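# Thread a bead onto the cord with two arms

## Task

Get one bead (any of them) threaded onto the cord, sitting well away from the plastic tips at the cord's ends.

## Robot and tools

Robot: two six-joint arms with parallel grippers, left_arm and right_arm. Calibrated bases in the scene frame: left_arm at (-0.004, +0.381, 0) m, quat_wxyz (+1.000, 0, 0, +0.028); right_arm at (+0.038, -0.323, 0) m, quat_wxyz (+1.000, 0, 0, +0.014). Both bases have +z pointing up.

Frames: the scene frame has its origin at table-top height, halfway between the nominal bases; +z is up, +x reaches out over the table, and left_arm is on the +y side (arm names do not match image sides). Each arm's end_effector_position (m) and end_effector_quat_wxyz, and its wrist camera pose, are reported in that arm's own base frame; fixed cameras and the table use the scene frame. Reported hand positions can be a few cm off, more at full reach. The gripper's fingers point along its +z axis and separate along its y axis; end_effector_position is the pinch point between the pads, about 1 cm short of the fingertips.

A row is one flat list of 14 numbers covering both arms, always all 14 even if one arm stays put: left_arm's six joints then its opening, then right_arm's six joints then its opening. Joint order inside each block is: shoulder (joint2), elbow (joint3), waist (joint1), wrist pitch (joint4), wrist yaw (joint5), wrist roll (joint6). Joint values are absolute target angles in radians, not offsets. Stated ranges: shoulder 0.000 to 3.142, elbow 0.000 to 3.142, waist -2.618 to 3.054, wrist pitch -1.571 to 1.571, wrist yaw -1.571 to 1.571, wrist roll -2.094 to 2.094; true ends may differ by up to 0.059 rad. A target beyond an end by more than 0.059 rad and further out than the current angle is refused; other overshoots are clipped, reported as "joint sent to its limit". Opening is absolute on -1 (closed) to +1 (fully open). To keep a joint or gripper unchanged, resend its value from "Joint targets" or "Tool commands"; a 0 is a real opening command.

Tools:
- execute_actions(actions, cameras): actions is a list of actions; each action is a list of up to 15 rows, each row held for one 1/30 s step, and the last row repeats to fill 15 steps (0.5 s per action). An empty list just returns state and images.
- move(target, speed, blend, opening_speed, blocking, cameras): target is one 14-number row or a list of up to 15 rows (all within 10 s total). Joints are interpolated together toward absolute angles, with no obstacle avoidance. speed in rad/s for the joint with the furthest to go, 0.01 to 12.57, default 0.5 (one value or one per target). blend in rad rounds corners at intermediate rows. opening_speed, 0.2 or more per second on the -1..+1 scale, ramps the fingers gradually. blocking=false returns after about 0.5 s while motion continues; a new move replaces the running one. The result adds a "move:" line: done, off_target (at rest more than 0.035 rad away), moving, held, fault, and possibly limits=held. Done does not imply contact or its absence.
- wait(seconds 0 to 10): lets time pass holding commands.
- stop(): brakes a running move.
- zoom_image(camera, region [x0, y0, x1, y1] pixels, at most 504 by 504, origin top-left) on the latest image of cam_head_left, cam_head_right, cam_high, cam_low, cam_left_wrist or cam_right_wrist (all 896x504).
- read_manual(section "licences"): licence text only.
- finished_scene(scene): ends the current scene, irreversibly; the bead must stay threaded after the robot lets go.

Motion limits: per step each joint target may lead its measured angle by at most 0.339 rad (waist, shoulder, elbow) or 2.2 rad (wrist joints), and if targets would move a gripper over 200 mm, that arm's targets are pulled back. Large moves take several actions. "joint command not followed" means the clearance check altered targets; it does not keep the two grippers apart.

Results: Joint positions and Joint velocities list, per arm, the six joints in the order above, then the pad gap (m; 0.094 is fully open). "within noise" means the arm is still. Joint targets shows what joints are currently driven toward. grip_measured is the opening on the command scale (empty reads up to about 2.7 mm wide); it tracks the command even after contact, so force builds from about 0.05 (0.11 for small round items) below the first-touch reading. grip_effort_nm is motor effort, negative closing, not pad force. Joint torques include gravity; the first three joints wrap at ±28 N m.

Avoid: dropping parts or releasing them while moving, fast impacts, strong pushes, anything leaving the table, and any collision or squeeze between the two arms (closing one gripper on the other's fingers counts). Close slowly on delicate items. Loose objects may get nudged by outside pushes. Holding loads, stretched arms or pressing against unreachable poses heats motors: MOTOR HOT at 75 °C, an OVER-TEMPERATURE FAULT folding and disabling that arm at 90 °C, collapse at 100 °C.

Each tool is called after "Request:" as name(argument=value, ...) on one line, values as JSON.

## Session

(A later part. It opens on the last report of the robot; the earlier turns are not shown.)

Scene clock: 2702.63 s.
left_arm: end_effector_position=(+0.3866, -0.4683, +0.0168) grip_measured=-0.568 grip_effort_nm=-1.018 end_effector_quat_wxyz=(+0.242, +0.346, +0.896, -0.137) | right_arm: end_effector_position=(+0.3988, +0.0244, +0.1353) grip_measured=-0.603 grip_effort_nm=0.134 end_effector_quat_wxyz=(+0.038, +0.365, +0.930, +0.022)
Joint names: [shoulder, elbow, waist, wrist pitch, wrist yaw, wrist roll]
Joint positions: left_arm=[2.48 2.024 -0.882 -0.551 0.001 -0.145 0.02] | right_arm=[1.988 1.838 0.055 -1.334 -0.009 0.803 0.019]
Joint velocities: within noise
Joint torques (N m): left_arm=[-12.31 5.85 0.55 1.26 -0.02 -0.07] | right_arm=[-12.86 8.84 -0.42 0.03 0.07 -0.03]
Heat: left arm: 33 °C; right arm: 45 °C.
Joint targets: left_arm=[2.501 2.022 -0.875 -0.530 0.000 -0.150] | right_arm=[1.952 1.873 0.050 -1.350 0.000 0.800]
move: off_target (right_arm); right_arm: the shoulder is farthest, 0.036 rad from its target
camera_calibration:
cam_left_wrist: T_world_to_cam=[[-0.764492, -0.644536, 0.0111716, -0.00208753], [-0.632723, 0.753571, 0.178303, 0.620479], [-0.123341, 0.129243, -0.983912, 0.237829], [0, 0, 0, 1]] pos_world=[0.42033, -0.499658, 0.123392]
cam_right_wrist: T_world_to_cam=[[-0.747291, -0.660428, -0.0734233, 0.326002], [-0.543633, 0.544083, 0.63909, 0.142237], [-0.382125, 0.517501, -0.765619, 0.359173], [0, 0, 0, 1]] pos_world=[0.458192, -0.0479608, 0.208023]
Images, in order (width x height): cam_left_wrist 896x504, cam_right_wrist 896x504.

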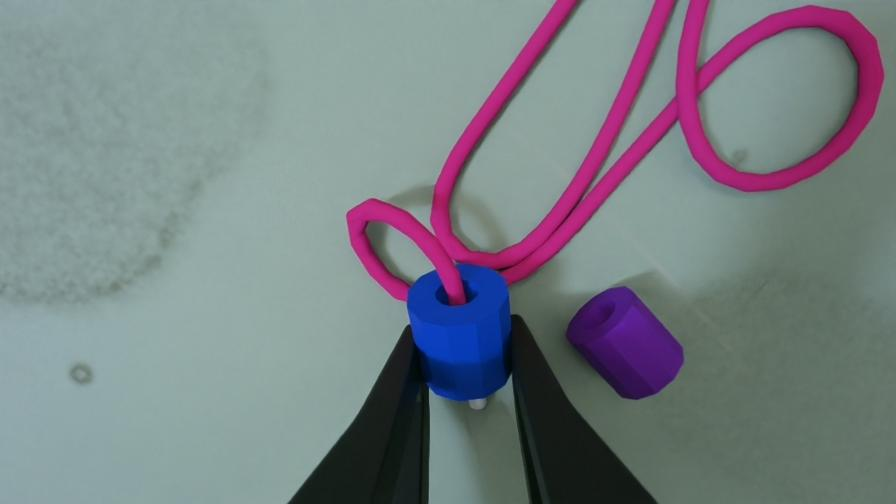

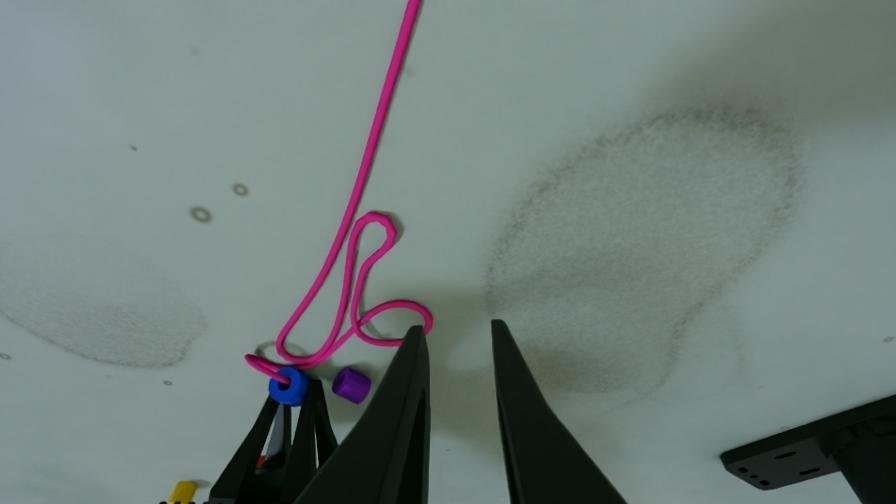

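Request:
move(target=[[2.066, 1.526, -0.875, 0.0, 0.0, -0.05, -0.66, 1.952, 1.873, 0.05, -1.350, 0.0, 0.8, -0.6], [2.397, 1.197, -0.875, 1.198, 0.0, 0.0, -0.66, 1.952, 1.873, 0.12, -1.350, 0.0, 1.1, -0.6]], speed=0.35, cameras=["cam_left_wrist", "cam_right_wrist", "cam_low"])

Request:
zoom_image(camera="cam_low", region=[290, 180, 450, 330])

Scene clock: 2726.33 s.
left_arm: end_effector_position=(+0.3875, -0.4693, +0.0945) grip_measured=-0.569 grip_effort_nm=-1.028 end_effector_quat_wxyz=(+0.633, +0.302, +0.646, -0.302) | right_arm: end_effector_position=(+0.3968, +0.0470, +0.1353) grip_measured=-0.603 grip_effort_nm=0.134 end_effector_quat_wxyz=(+0.033, +0.470, +0.881, +0.028)
Joint names: [shoulder, elbow, waist, wrist pitch, wrist yaw, wrist roll]
Joint positions: left_arm=[2.376 1.2 -0.882 1.159 0.001 -0.008 0.02] | right_arm=[1.988 1.838 0.112 -1.334 -0.009 1.092 0.019]
Joint velocities: left_arm=[within noise] | right_arm=[-0.017 -0.017 -0.032 -0.037 0.154 0.037 0.001]
Joint torques (N m): left_arm=[-10.21 4.42 0.55 1.91 -0.02 0.06] | right_arm=[-12.93 8.85 0.75 0.02 0.08 0.1]
Heat: left arm: 34 °C; right arm: 46 °C.
Joint targets: left_arm=[2.397 1.197 -0.875 1.198 0.000 0.000] | right_arm=[1.952 1.873 0.120 -1.350 0.000 1.100]
move: off_target (left_arm, right_arm); left_arm: the wrist pitch is farthest, 0.039 rad from its target; right_arm: the shoulder is farthest, 0.036 rad from its target
camera_calibration:
cam_left_wrist: T_world_to_cam=[[-0.769352, -0.627224, -0.121194, 0.0196766], [-0.366903, 0.589148, -0.719921, 0.512578], [0.522954, -0.509406, -0.683392, -0.264052], [0, 0, 0, 1]] pos_world=[0.341291, -0.424152, 0.190949]
cam_right_wrist: T_world_to_cam=[[-0.878867, -0.46965, -0.0837933, 0.384111], [-0.403426, 0.637901, 0.655996, 0.0664743], [-0.254636, 0.610338, -0.750099, 0.289709], [0, 0, 0, 1]] pos_world=[0.43817, -0.0388268, 0.205889]
Images, in order (width x height): cam_low 896x504, cam_left_wrist 896x504, cam_right_wrist 896x504.

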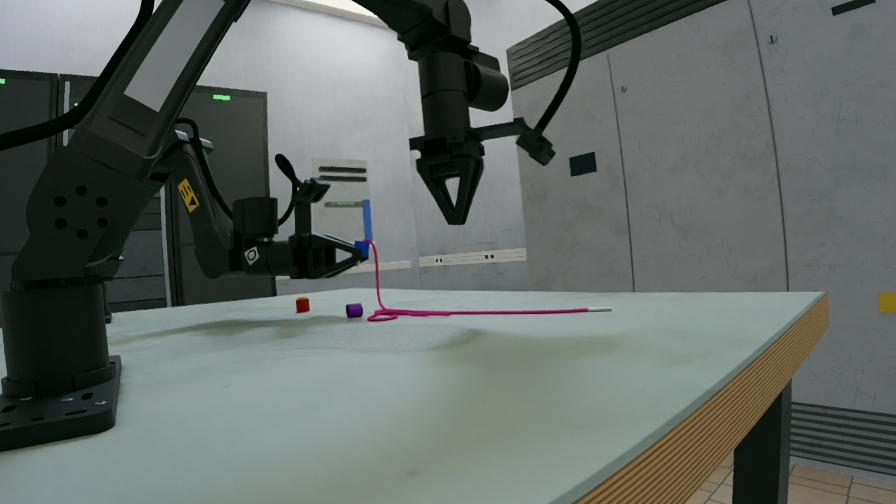

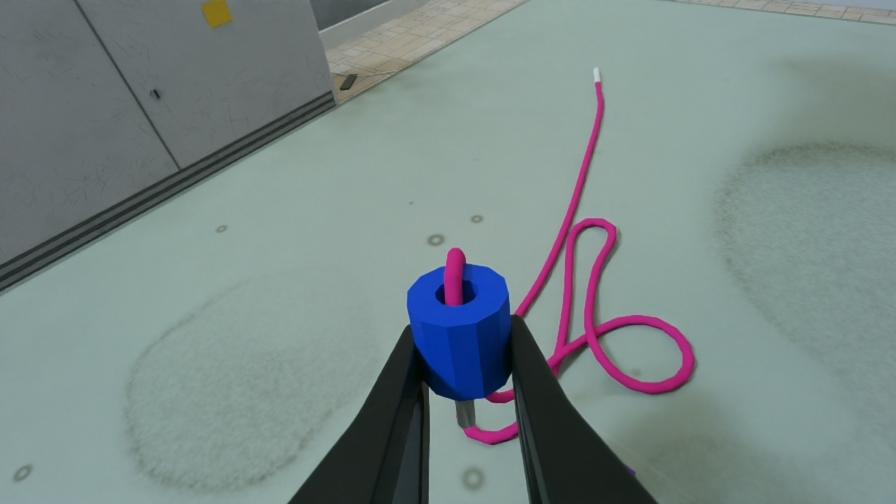

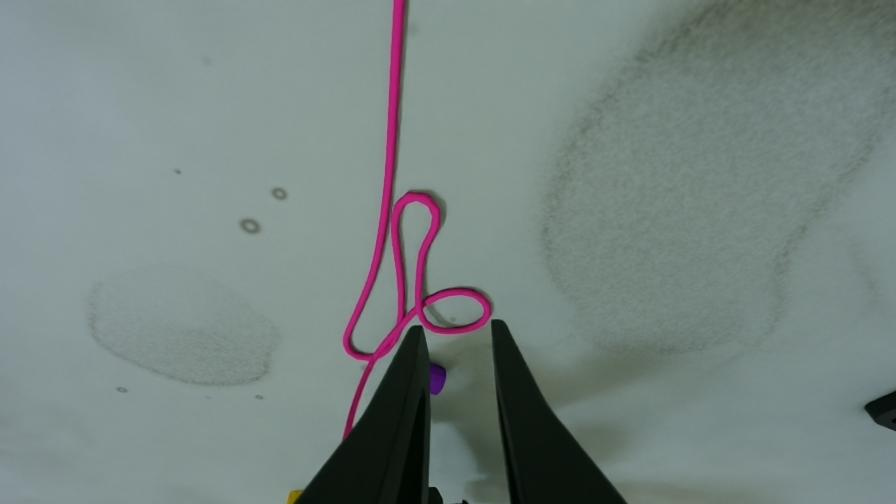

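Scaled by 3.150 from the camera's 896x504 image, which has a finer 1280x720 frame.

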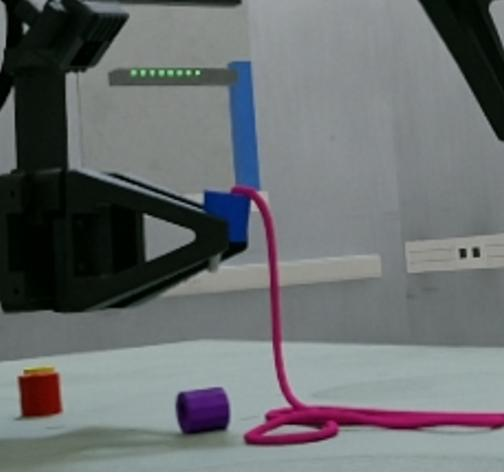

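Request:
move(target=[2.397, 1.197, -0.875, 1.198, 0.0, 0.0, -0.66, 2.153, 1.747, 0.465, -1.105, 0.0, 1.460, -0.6], speed=0.3, cameras=["cam_left_wrist", "cam_right_wrist"])

Scene clock: 2756.20 s.
left_arm: end_effector_position=(+0.3866, -0.4682, +0.0911) grip_measured=-0.569 grip_effort_nm=-1.028 end_effector_quat_wxyz=(+0.631, +0.303, +0.648, -0.301) | right_arm: end_effector_position=(+0.3864, +0.1918, +0.0607) grip_measured=-0.603 grip_effort_nm=0.129 end_effector_quat_wxyz=(+0.022, +0.476, +0.878, +0.033)
Joint names: [shoulder, elbow, waist, wrist pitch, wrist yaw, wrist roll]
Joint positions: left_arm=[2.378 1.194 -0.882 1.161 0.001 -0.008 0.02] | right_arm=[2.137 1.765 0.457 -1.119 -0.003 1.451 0.019]
Joint velocities: within noise
Joint torques (N m): left_arm=[-10.35 4.85 0.55 1.89 -0.03 0.06] | right_arm=[-10.04 4.75 0.69 0.28 0.02 0.11]
Heat: left arm: 34 °C; right arm: 45 °C.
Joint targets: left_arm=[2.397 1.197 -0.875 1.198 0.000 0.000] | right_arm=[2.153 1.747 0.465 -1.105 0.000 1.460]
move: off_target (left_arm); left_arm: the wrist pitch is farthest, 0.037 rad from its target
camera_calibration:
cam_left_wrist: T_world_to_cam=[[-0.770074, -0.62627, -0.121535, 0.0199687], [-0.369786, 0.593433, -0.71491, 0.511873], [0.51985, -0.505592, -0.688573, -0.261871], [0, 0, 0, 1]] pos_world=[0.340795, -0.423656, 0.188052]
cam_right_wrist: T_world_to_cam=[[-0.885942, -0.456846, -0.0799898, 0.436698], [-0.385346, 0.62908, 0.675105, 0.0124382], [-0.258099, 0.628928, -0.733372, 0.139539], [0, 0, 0, 1]] pos_world=[0.427697, 0.103919, 0.128869]
Images, in order (width x height): cam_left_wrist 896x504, cam_right_wrist 896x504.

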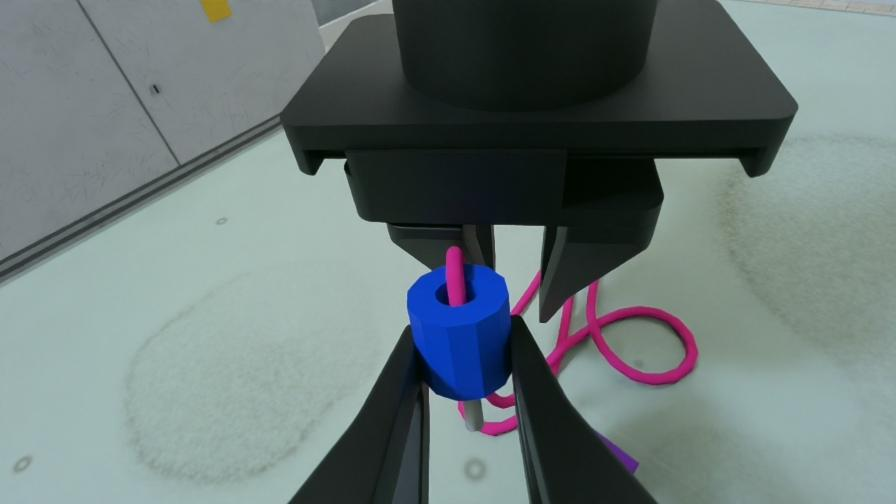

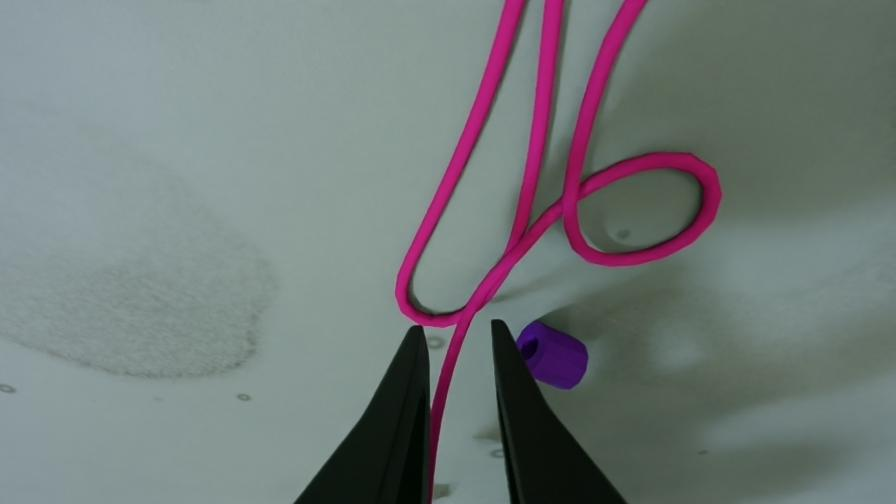

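Request:
move(target=[2.397, 1.197, -0.875, 1.198, 0.0, 0.0, -0.66, 2.182, 1.666, 0.290, -1.066, -0.505, 1.778, -0.6], speed=0.25, cameras=["cam_left_wrist", "cam_right_wrist"])

Scene clock: 2838.47 s.
left_arm: end_effector_position=(+0.3866, -0.4682, +0.0912) grip_measured=-0.569 grip_effort_nm=-1.023 end_effector_quat_wxyz=(+0.631, +0.303, +0.648, -0.301) | right_arm: end_effector_position=(+0.3738, +0.2034, +0.0522) grip_measured=-0.603 grip_effort_nm=0.129 end_effector_quat_wxyz=(-0.204, +0.649, +0.721, +0.135)
Joint names: [shoulder, elbow, waist, wrist pitch, wrist yaw, wrist roll]
Joint positions: left_arm=[2.378 1.194 -0.882 1.161 0.001 -0.008 0.02] | right_arm=[2.161 1.685 0.296 -1.074 -0.494 1.767 0.019]
Joint velocities: within noise
Joint torques (N m): left_arm=[-10.36 4.88 0.57 1.9 -0.03 0.06] | right_arm=[-9.58 4.49 -0.53 0.15 -0.37 0.12]
Heat: left arm: 32 °C; right arm: 38 °C.
Joint targets: left_arm=[2.397 1.197 -0.875 1.198 0.000 0.000] | right_arm=[2.182 1.666 0.290 -1.066 -0.505 1.778]
move: off_target (left_arm); left_arm: the wrist pitch is farthest, 0.037 rad from its target
camera_calibration:
cam_left_wrist: T_world_to_cam=[[-0.770082, -0.626262, -0.12153, 0.019897], [-0.36959, 0.593248, -0.715164, 0.511739], [0.519977, -0.505819, -0.68831, -0.262009], [0, 0, 0, 1]] pos_world=[0.340694, -0.423656, 0.188052]
cam_right_wrist: T_world_to_cam=[[-0.992425, -0.0328267, 0.118382, 0.373305], [0.100041, 0.343328, 0.933872, -0.130853], [-0.0712997, 0.938642, -0.337444, -0.0307516], [0, 0, 0, 1]] pos_world=[0.381375, 0.0860445, 0.0676302]
Images, in order (width x height): cam_left_wrist 896x504, cam_right_wrist 896x504.

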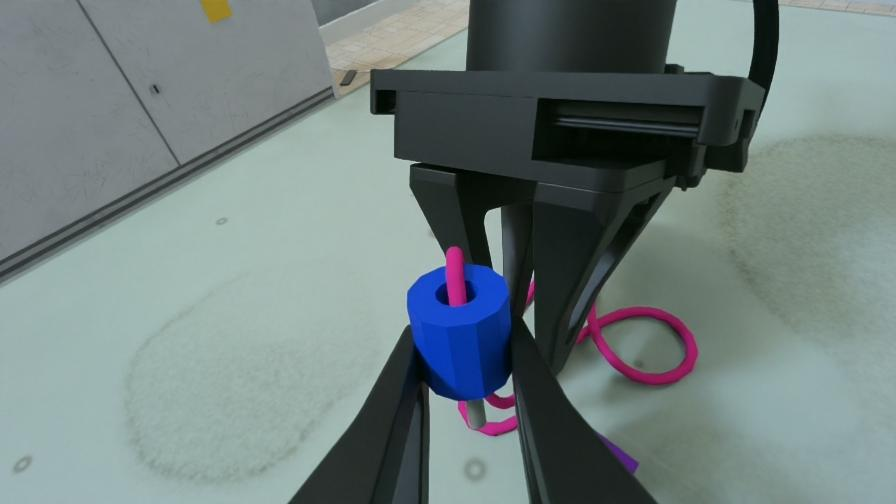

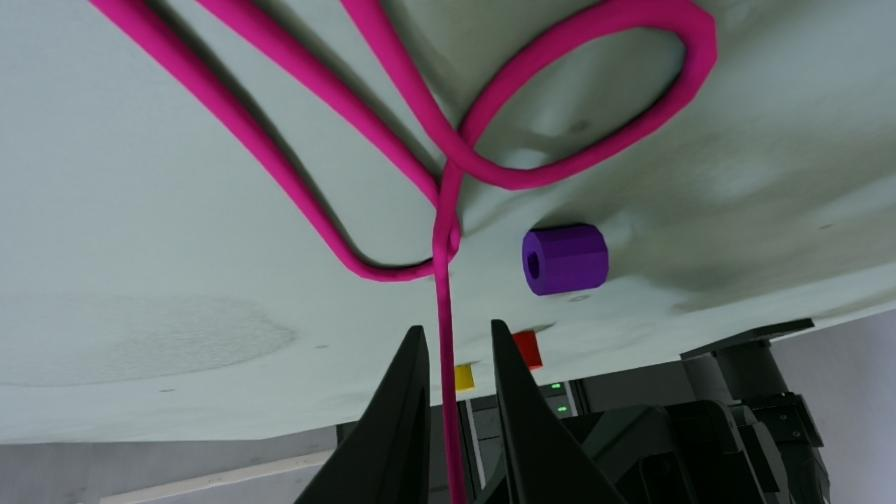

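Request:
move(target=[2.397, 1.197, -0.875, 1.198, 0.0, 0.0, -0.66, 2.212, 1.605, 0.290, -0.980, -0.505, 1.778, -0.6], speed=0.15, cameras=["cam_low", "cam_right_wrist"])

Request:
zoom_image(camera="cam_low", region=[310, 200, 450, 330])

Scene clock: 2855.93 s.
left_arm: end_effector_position=(+0.3866, -0.4682, +0.0912) grip_measured=-0.569 grip_effort_nm=-1.023 end_effector_quat_wxyz=(+0.631, +0.303, +0.648, -0.301) | right_arm: end_effector_position=(+0.3721, +0.2032, +0.0273) grip_measured=-0.603 grip_effort_nm=0.134 end_effector_quat_wxyz=(-0.209, +0.650, +0.719, +0.132)
Joint names: [shoulder, elbow, waist, wrist pitch, wrist yaw, wrist roll]
Joint positions: left_arm=[2.378 1.194 -0.882 1.161 0.001 -0.008 0.02] | right_arm=[2.189 1.626 0.295 -0.995 -0.499 1.768 0.019]
Joint velocities: within noise
Joint torques (N m): left_arm=[-10.36 4.86 0.58 1.89 -0.03 0.06] | right_arm=[-9.57 4.19 -0.42 0.19 -0.3 0.11]
Heat: left arm: 32 °C; right arm: 39 °C.
Joint targets: left_arm=[2.397 1.197 -0.875 1.198 0.000 0.000] | right_arm=[2.212 1.605 0.290 -0.980 -0.505 1.778]
move: off_target (left_arm); left_arm: the wrist pitch is farthest, 0.037 rad from its target
camera_calibration:
cam_right_wrist: T_world_to_cam=[[-0.991276, -0.0313965, 0.128011, 0.373555], [0.109761, 0.341079, 0.933605, -0.110429], [-0.0729739, 0.93951, -0.334657, -0.0386872], [0, 0, 0, 1]] pos_world=[0.379594, 0.0857404, 0.042331]
Images, in order (width x height): cam_low 896x504, cam_right_wrist 896x504.

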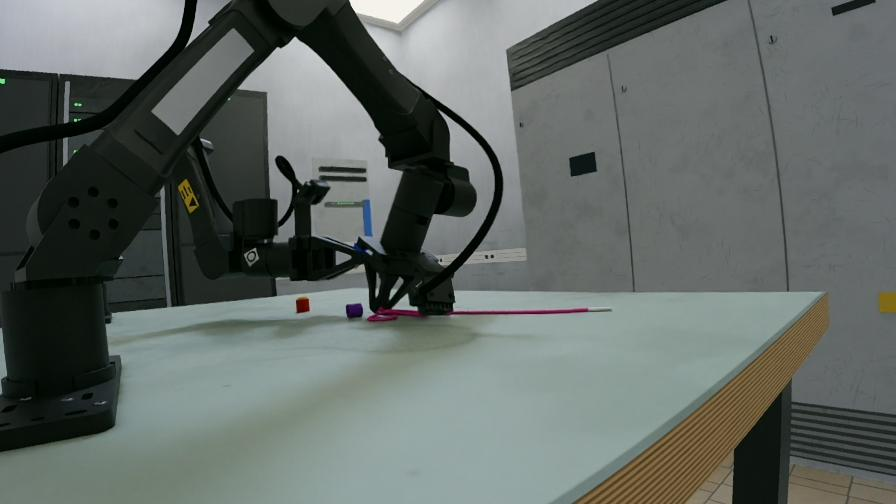

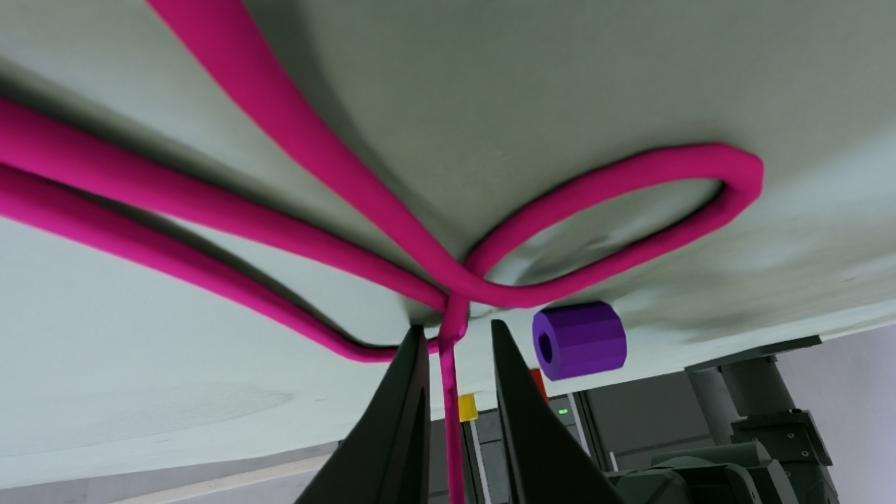

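Scaled by 3.600 from the camera's 896x504 image, which has a finer 1280x720 frame.

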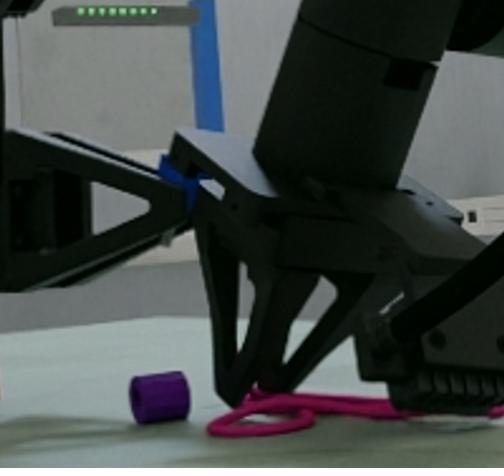

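Request:
move(target=[[2.397, 1.197, -0.875, 1.198, 0.0, 0.0, -0.66, 2.212, 1.782, 0.382, -1.136, -0.295, 1.861, -0.6], [2.397, 1.197, -0.875, 1.198, 0.0, 0.0, -0.66, 2.227, 1.683, 0.382, -1.042, -0.295, 1.861, -0.6]], speed=0.2, cameras=["cam_low", "cam_right_wrist"])

Request:
zoom_image(camera="cam_low", region=[310, 200, 450, 330])

Scene clock: 2878.87 s.
left_arm: end_effector_position=(+0.3866, -0.4682, +0.0912) grip_measured=-0.569 grip_effort_nm=-1.033 end_effector_quat_wxyz=(+0.631, +0.303, +0.648, -0.301) | right_arm: end_effector_position=(+0.3729, +0.2064, +0.0263) grip_measured=-0.603 grip_effort_nm=0.125 end_effector_quat_wxyz=(-0.135, +0.664, +0.732, +0.073)
Joint names: [shoulder, elbow, waist, wrist pitch, wrist yaw, wrist roll]
Joint positions: left_arm=[2.378 1.194 -0.882 1.161 0.001 -0.008 0.02] | right_arm=[2.204 1.703 0.376 -1.058 -0.308 1.851 0.019]
Joint velocities: within noise
Joint torques (N m): left_arm=[-10.36 4.88 0.57 1.89 -0.03 0.07] | right_arm=[-9.74 4.31 0.62 0.18 -0.06 0.12]
Heat: left arm: 33 °C; right arm: 39 °C.
Joint targets: left_arm=[2.397 1.197 -0.875 1.198 0.000 0.000] | right_arm=[2.227 1.683 0.382 -1.042 -0.295 1.861]
move: off_target (left_arm); left_arm: the wrist pitch is farthest, 0.037 rad from its target
camera_calibration:
cam_right_wrist: T_world_to_cam=[[-0.994727, -0.0117459, 0.10188, 0.372542], [0.0815101, 0.51233, 0.854912, -0.133524], [-0.0622377, 0.858708, -0.508671, -0.0247317], [0, 0, 0, 1]] pos_world=[0.379922, 0.0940216, 0.0636167]
Images, in order (width x height): cam_low 896x504, cam_right_wrist 896x504.

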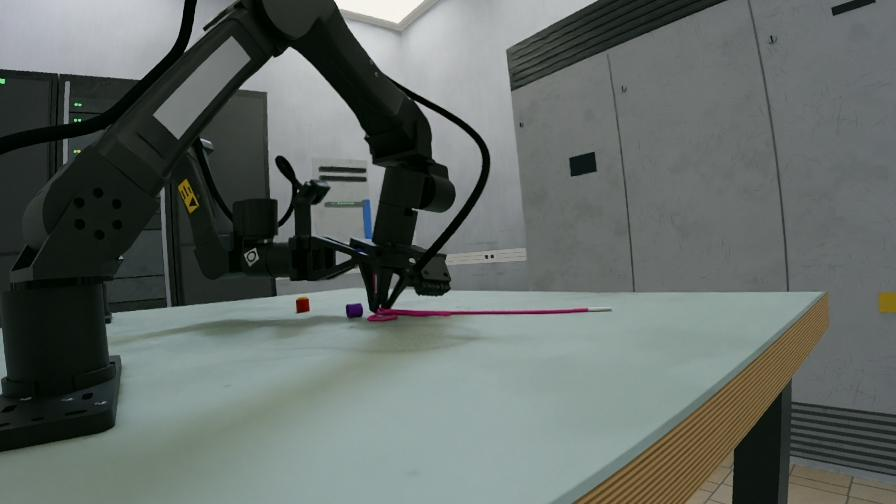

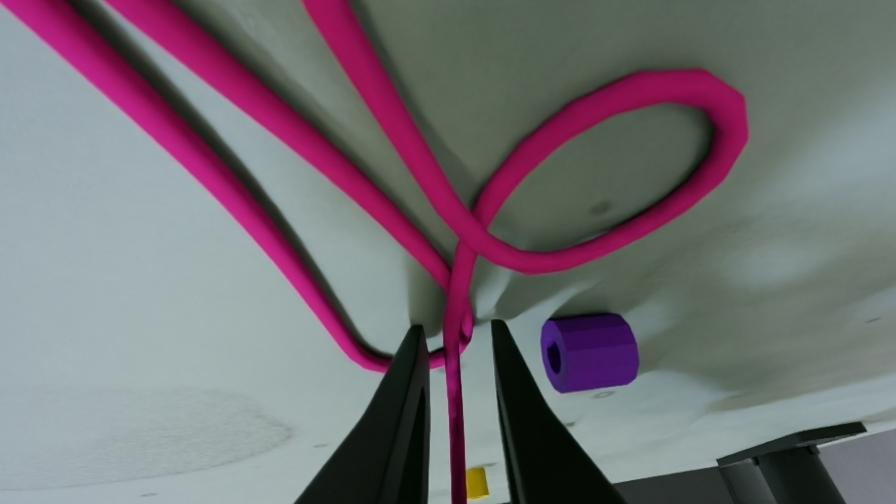

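Scaled by 3.600 from the camera's 896x504 image, which has a finer 1280x720 frame.

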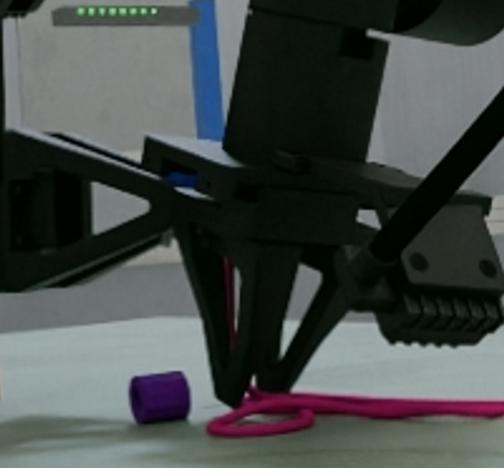

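Request:
move(target=[[2.397, 1.197, -0.875, 1.198, 0.0, 0.0, -0.66, 2.227, 1.666, 0.382, -1.025, -0.295, 1.861, -0.6], [2.397, 1.197, -0.875, 1.198, 0.0, 0.0, -0.66, 2.227, 1.666, 0.382, -1.025, -0.295, 1.861, -0.96]], speed=0.1, opening_speed=0.4, cameras=["cam_left_wrist", "cam_right_wrist"])

Scene clock: 2887.67 s.
left_arm: end_effector_position=(+0.3866, -0.4682, +0.0912) grip_measured=-0.569 grip_effort_nm=-1.033 end_effector_quat_wxyz=(+0.631, +0.303, +0.648, -0.301) | right_arm: end_effector_position=(+0.3789, +0.2077, +0.0253) grip_measured=-0.931 grip_effort_nm=-1.009 end_effector_quat_wxyz=(-0.127, +0.663, +0.733, +0.083)
Joint names: [shoulder, elbow, waist, wrist pitch, wrist yaw, wrist roll]
Joint positions: left_arm=[2.378 1.194 -0.882 1.161 0.001 -0.008 0.02] | right_arm=[2.204 1.7 0.376 -1.028 -0.302 1.851 0.003]
Joint velocities: within noise
Joint torques (N m): left_arm=[-10.36 4.89 0.55 1.89 -0.03 0.06] | right_arm=[-9.84 3.34 0.53 0.12 -0.11 0.11]
Heat: left arm: 33 °C; right arm: 38 °C.
Joint targets: left_arm=[2.397 1.197 -0.875 1.198 0.000 0.000] | right_arm=[2.227 1.666 0.382 -1.025 -0.295 1.861]
move: off_target (left_arm); left_arm: the wrist pitch is farthest, 0.037 rad from its target
camera_calibration:
cam_left_wrist: T_world_to_cam=[[-0.770082, -0.626262, -0.12153, 0.019897], [-0.36959, 0.593248, -0.715164, 0.511739], [0.519977, -0.505819, -0.68831, -0.262009], [0, 0, 0, 1]] pos_world=[0.340694, -0.423656, 0.188052]
cam_right_wrist: T_world_to_cam=[[-0.997075, -0.0116558, 0.0755347, 0.380229], [0.0591292, 0.508559, 0.858995, -0.124688], [-0.0484261, 0.860948, -0.506382, -0.0317871], [0, 0, 0, 1]] pos_world=[0.38495, 0.0952101, 0.0622896]
Images, in order (width x height): cam_left_wrist 896x504, cam_right_wrist 896x504.

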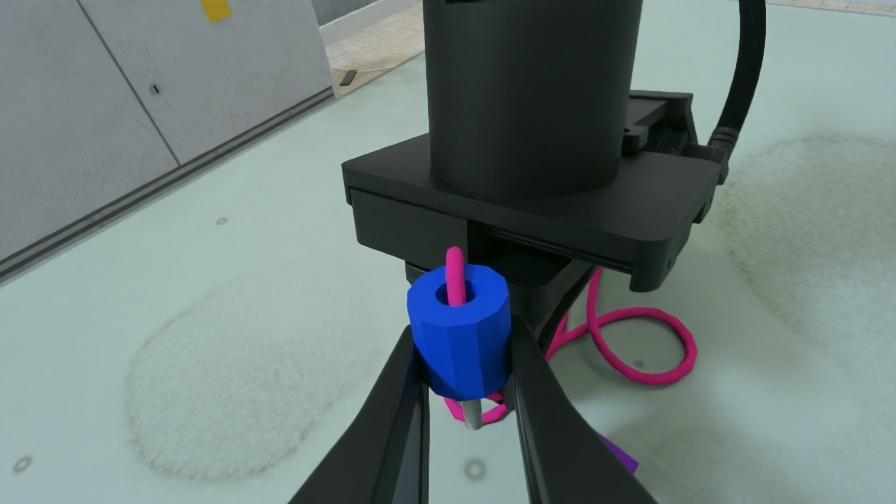

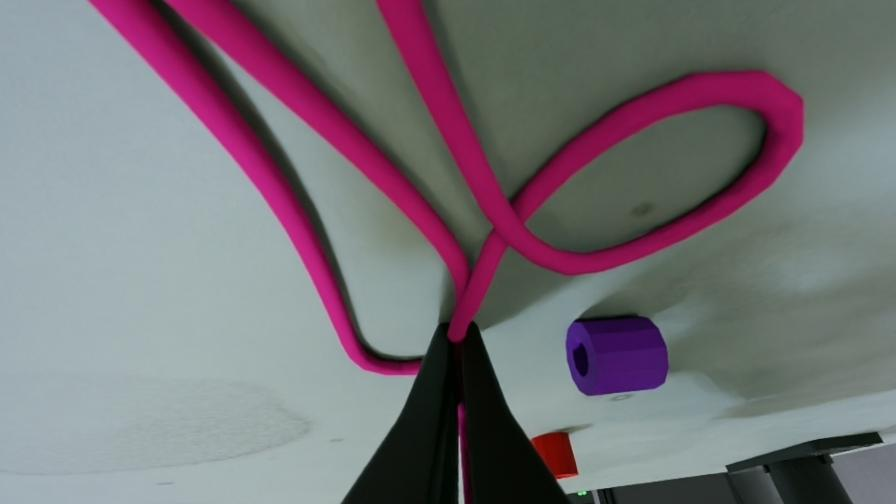

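Request:
move(target=[[2.397, 1.197, -0.875, 1.198, 0.0, 0.0, -0.66, 2.084, 1.956, 0.382, -1.304, -0.295, 1.861, -0.96], [2.397, 1.197, -0.875, 1.198, 0.0, 0.0, -0.66, 1.937, 2.026, 0.425, -1.421, -0.295, 1.861, -0.96]], speed=0.2, cameras=["cam_left_wrist", "cam_low"])

Request:
zoom_image(camera="cam_low", region=[300, 120, 460, 330])

Scene clock: 2909.23 s.
left_arm: end_effector_position=(+0.3866, -0.4682, +0.0912) grip_measured=-0.569 grip_effort_nm=-1.033 end_effector_quat_wxyz=(+0.631, +0.303, +0.648, -0.301) | right_arm: end_effector_position=(+0.3565, +0.2177, +0.1905) grip_measured=-0.934 grip_effort_nm=-1.057 end_effector_quat_wxyz=(-0.095, +0.635, +0.751, +0.152)
Joint names: [shoulder, elbow, waist, wrist pitch, wrist yaw, wrist roll]
Joint positions: left_arm=[2.378 1.194 -0.882 1.161 0.001 -0.008 0.02] | right_arm=[1.972 1.991 0.418 -1.391 -0.302 1.852 0.003]
Joint velocities: within noise
Joint torques (N m): left_arm=[-10.36 4.88 0.58 1.89 -0.03 0.06] | right_arm=[-12.72 8.9 0.61 0.11 -0.11 0.09]
Heat: left arm: 33 °C; right arm: 38 °C.
Joint targets: left_arm=[2.397 1.197 -0.875 1.198 0.000 0.000] | right_arm=[1.937 2.026 0.425 -1.421 -0.295 1.861]
move: off_target (left_arm); left_arm: the wrist pitch is farthest, 0.037 rad from its target
camera_calibration:
cam_left_wrist: T_world_to_cam=[[-0.770082, -0.626262, -0.12153, 0.019897], [-0.36959, 0.593248, -0.715164, 0.511739], [0.519977, -0.505819, -0.68831, -0.262009], [0, 0, 0, 1]] pos_world=[0.340694, -0.423656, 0.188052]
Images, in order (width x height): cam_low 896x504, cam_left_wrist 896x504.

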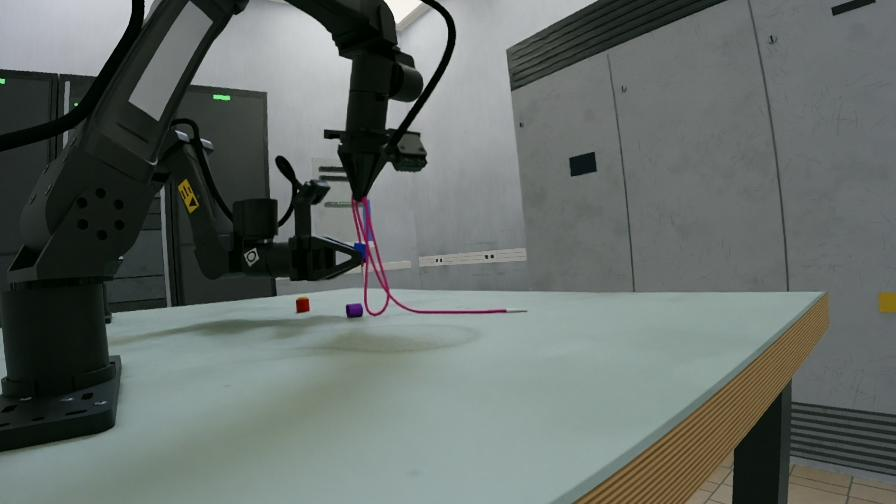

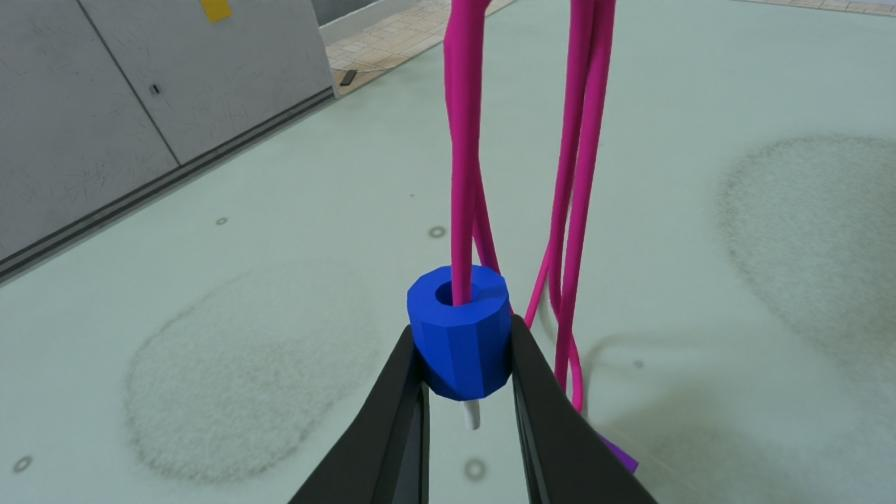

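Scaled by 2.400 from the camera's 896x504 image, which has a finer 1280x720 frame.

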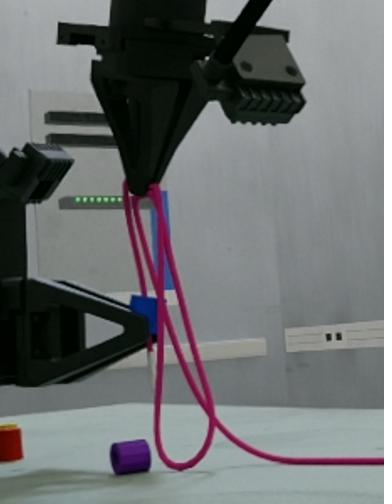

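Request:
move(target=[[2.397, 1.197, -0.875, 1.198, 0.0, 0.0, -0.66, 1.917, 1.826, 0.425, -1.250, -0.295, 1.861, -0.96], [2.397, 1.197, -0.875, 1.198, 0.0, 0.0, -0.66, 1.907, 1.695, 0.425, -1.128, -0.295, 1.861, -0.96]], speed=0.1, cameras=["cam_left_wrist", "cam_low"])

Request:
zoom_image(camera="cam_low", region=[300, 160, 460, 330])

Scene clock: 2929.33 s.
left_arm: end_effector_position=(+0.3866, -0.4682, +0.0912) grip_measured=-0.569 grip_effort_nm=-1.033 end_effector_quat_wxyz=(+0.631, +0.303, +0.648, -0.301) | right_arm: end_effector_position=(+0.3590, +0.2188, +0.1290) grip_measured=-0.934 grip_effort_nm=-1.053 end_effector_quat_wxyz=(-0.095, +0.635, +0.751, +0.151)
Joint names: [shoulder, elbow, waist, wrist pitch, wrist yaw, wrist roll]
Joint positions: left_arm=[2.378 1.194 -0.882 1.161 0.001 -0.008 0.02] | right_arm=[1.951 1.716 0.418 -1.139 -0.302 1.852 0.003]
Joint velocities: within noise
Joint torques (N m): left_arm=[-10.35 4.86 0.58 1.89 -0.03 0.07] | right_arm=[-13.5 4.85 0.57 0.51 -0.1 0.1]
Heat: left arm: 34 °C; right arm: 41 °C.
Joint targets: left_arm=[2.397 1.197 -0.875 1.198 0.000 0.000] | right_arm=[1.907 1.695 0.425 -1.128 -0.295 1.861]
move: off_target (left_arm, right_arm); left_arm: the wrist pitch is farthest, 0.037 rad from its target; right_arm: the shoulder is farthest, 0.044 rad from its target
camera_calibration:
cam_left_wrist: T_world_to_cam=[[-0.770082, -0.626262, -0.12153, 0.019897], [-0.36959, 0.593248, -0.715164, 0.511739], [0.519977, -0.505819, -0.68831, -0.262009], [0, 0, 0, 1]] pos_world=[0.340694, -0.423656, 0.188052]
Images, in order (width x height): cam_low 896x504, cam_left_wrist 896x504.

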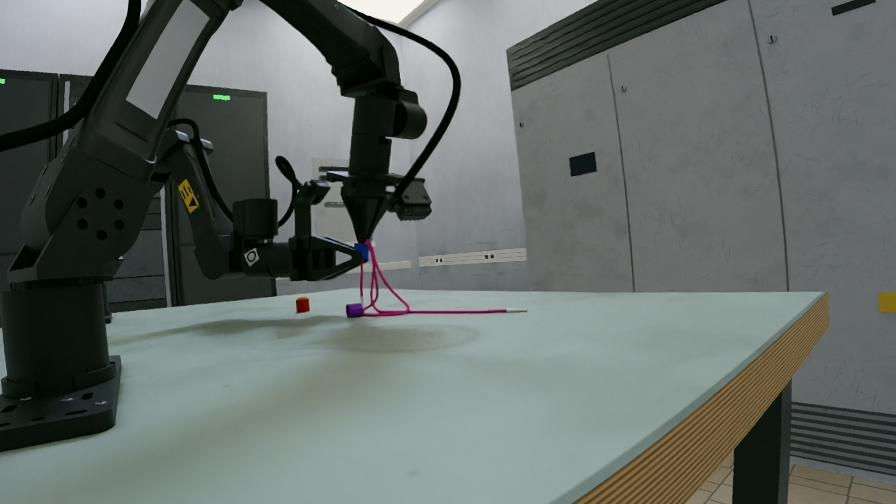

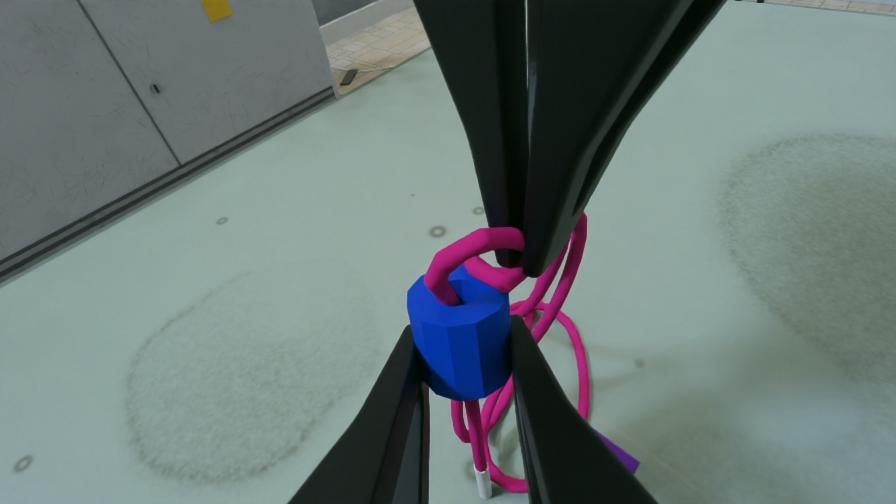

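Scaled by 2.965 from the camera's 896x504 image, which has a finer 1280x720 frame.

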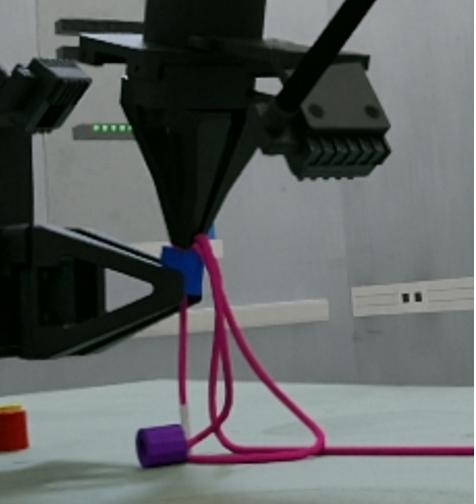

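Request:
move(target=[[2.397, 1.197, -0.875, 1.198, 0.0, 0.0, -0.66, 1.960, 1.695, 0.425, -1.128, -0.300, 1.861, -0.96], [2.375, 1.285, -0.875, 0.880, 0.0, 0.0, -0.66, 2.017, 1.625, 0.376, -1.040, -0.385, 1.861, -0.96], [2.355, 1.349, -0.875, 0.590, 0.0, 0.0, -0.66, 2.067, 1.555, 0.333, -0.953, -0.456, 1.861, -0.96]], speed=0.12, cameras=["cam_left_wrist", "cam_low"])

Request:
zoom_image(camera="cam_low", region=[300, 180, 460, 330])

Scene clock: 2989.67 s.
left_arm: end_effector_position=(+0.3901, -0.4725, +0.0183) grip_measured=-0.569 grip_effort_nm=-1.028 end_effector_quat_wxyz=(+0.492, +0.357, +0.759, -0.234) | right_arm: end_effector_position=(+0.3675, +0.2133, +0.0664) grip_measured=-0.934 grip_effort_nm=-1.057 end_effector_quat_wxyz=(-0.166, +0.656, +0.719, +0.160)
Joint names: [shoulder, elbow, waist, wrist pitch, wrist yaw, wrist roll]
Joint positions: left_arm=[2.378 1.334 -0.882 0.624 0.001 -0.003 0.02] | right_arm=[2.047 1.574 0.341 -0.962 -0.447 1.852 0.003]
Joint velocities: within noise
Joint torques (N m): left_arm=[-14.45 6.3 0.55 1.2 -0.03 0.02] | right_arm=[-8.95 4.63 -0.76 0.35 -0.32 0.09]
Heat: left arm: 34 °C; right arm: 38 °C.
Joint targets: left_arm=[2.355 1.349 -0.875 0.590 0.000 0.000] | right_arm=[2.067 1.555 0.333 -0.953 -0.456 1.861]
move: done
camera_calibration:
cam_left_wrist: T_world_to_cam=[[-0.800297, -0.588754, -0.113551, 0.0404835], [-0.508594, 0.766845, -0.391511, 0.593856], [0.31758, -0.255573, -0.91314, -0.114824], [0, 0, 0, 1]] pos_world=[0.370896, -0.460906, 0.132248]
Images, in order (width x height): cam_low 896x504, cam_left_wrist 896x504.

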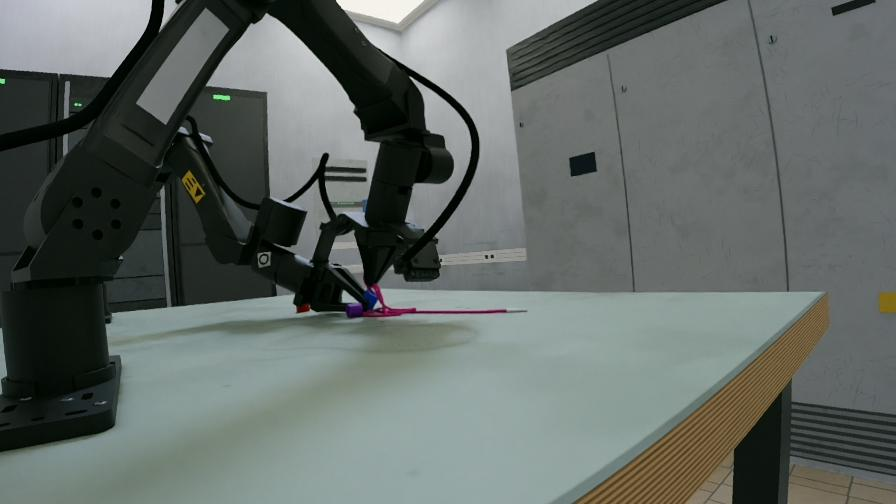

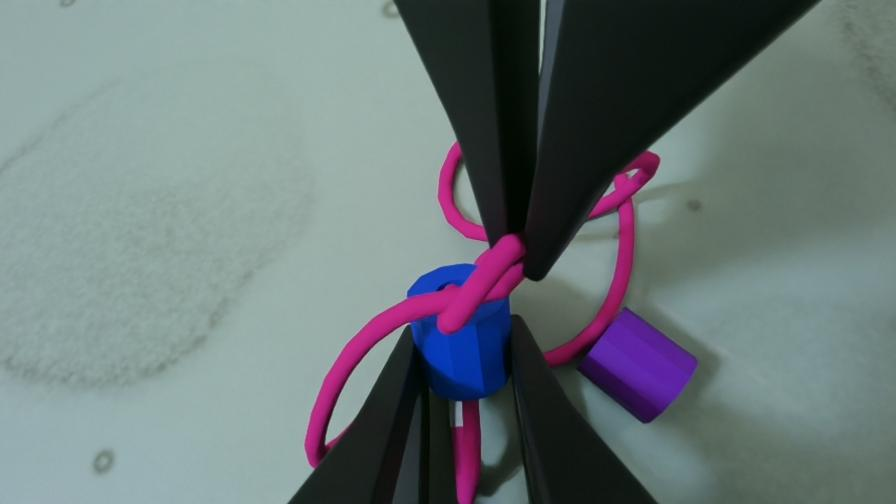

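Scaled by 3.150 from the camera's 896x504 image, which has a finer 1280x720 frame.

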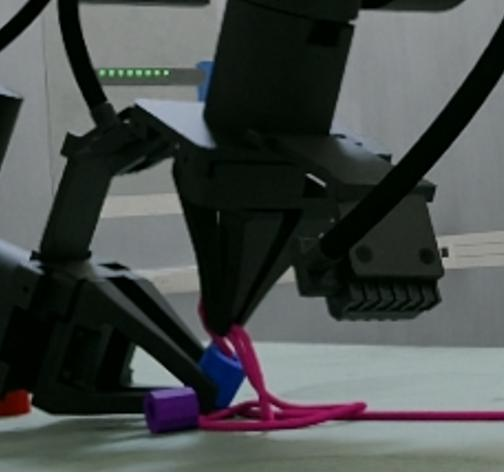

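Request:
move(target=[[2.365, 1.349, -0.875, 0.590, 0.0, 0.0, -0.66, 2.112, 1.549, 0.292, -0.902, -0.456, 1.861, -0.96], [2.365, 1.349, -0.875, 0.590, 0.0, 0.0, -0.66, 2.112, 1.549, 0.292, -0.902, -0.456, 1.861, -0.6]], speed=0.12, opening_speed=0.4, cameras=["cam_left_wrist", "cam_low"])

Request:
zoom_image(camera="cam_low", region=[300, 180, 460, 330])

Scene clock: 3011.97 s.
left_arm: end_effector_position=(+0.3901, -0.4725, +0.0183) grip_measured=-0.569 grip_effort_nm=-1.028 end_effector_quat_wxyz=(+0.491, +0.357, +0.759, -0.234) | right_arm: end_effector_position=(+0.3834, +0.1991, +0.0482) grip_measured=-0.603 grip_effort_nm=0.134 end_effector_quat_wxyz=(-0.164, +0.672, +0.704, +0.164)
Joint names: [shoulder, elbow, waist, wrist pitch, wrist yaw, wrist roll]
Joint positions: left_arm=[2.378 1.335 -0.882 0.623 0.001 -0.003 0.02] | right_arm=[2.092 1.568 0.297 -0.91 -0.449 1.852 0.019]
Joint velocities: within noise
Joint torques (N m): left_arm=[-13.56 6.23 0.57 1.23 -0.02 0.02] | right_arm=[-9.31 4.57 -0.4 0.34 -0.32 0.09]
Heat: left arm: 33 °C; right arm: 37 °C.
Joint targets: left_arm=[2.365 1.349 -0.875 0.590 0.000 0.000] | right_arm=[2.112 1.549 0.292 -0.902 -0.456 1.861]
move: done
camera_calibration:
cam_left_wrist: T_world_to_cam=[[-0.800364, -0.588666, -0.11353, 0.0405464], [-0.508625, 0.766985, -0.391196, 0.59389], [0.317359, -0.255355, -0.913278, -0.114623], [0, 0, 0, 1]] pos_world=[0.370896, -0.460906, 0.132248]
Images, in order (width x height): cam_low 896x504, cam_left_wrist 896x504.

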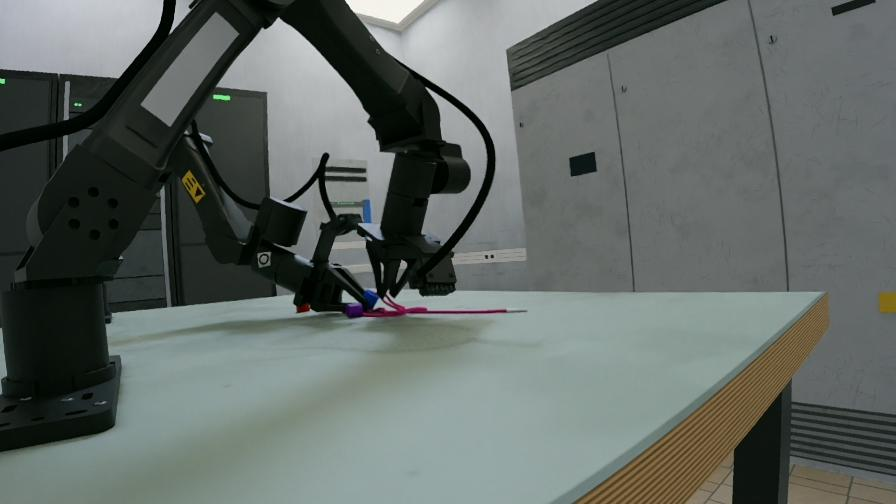

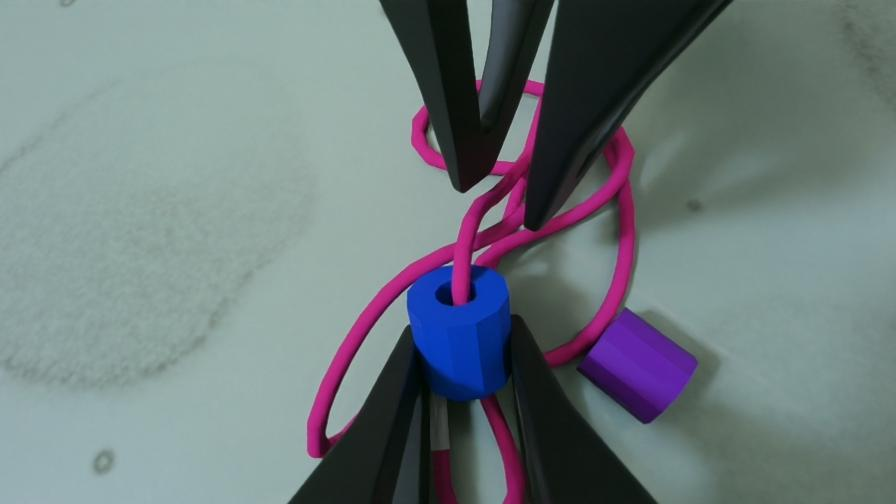

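Scaled by 3.150 from the camera's 896x504 image, which has a finer 1280x720 frame.

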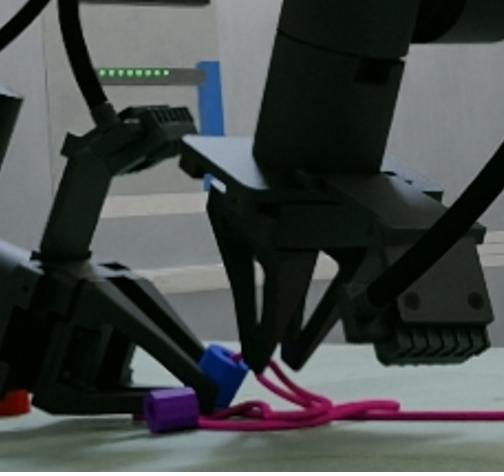

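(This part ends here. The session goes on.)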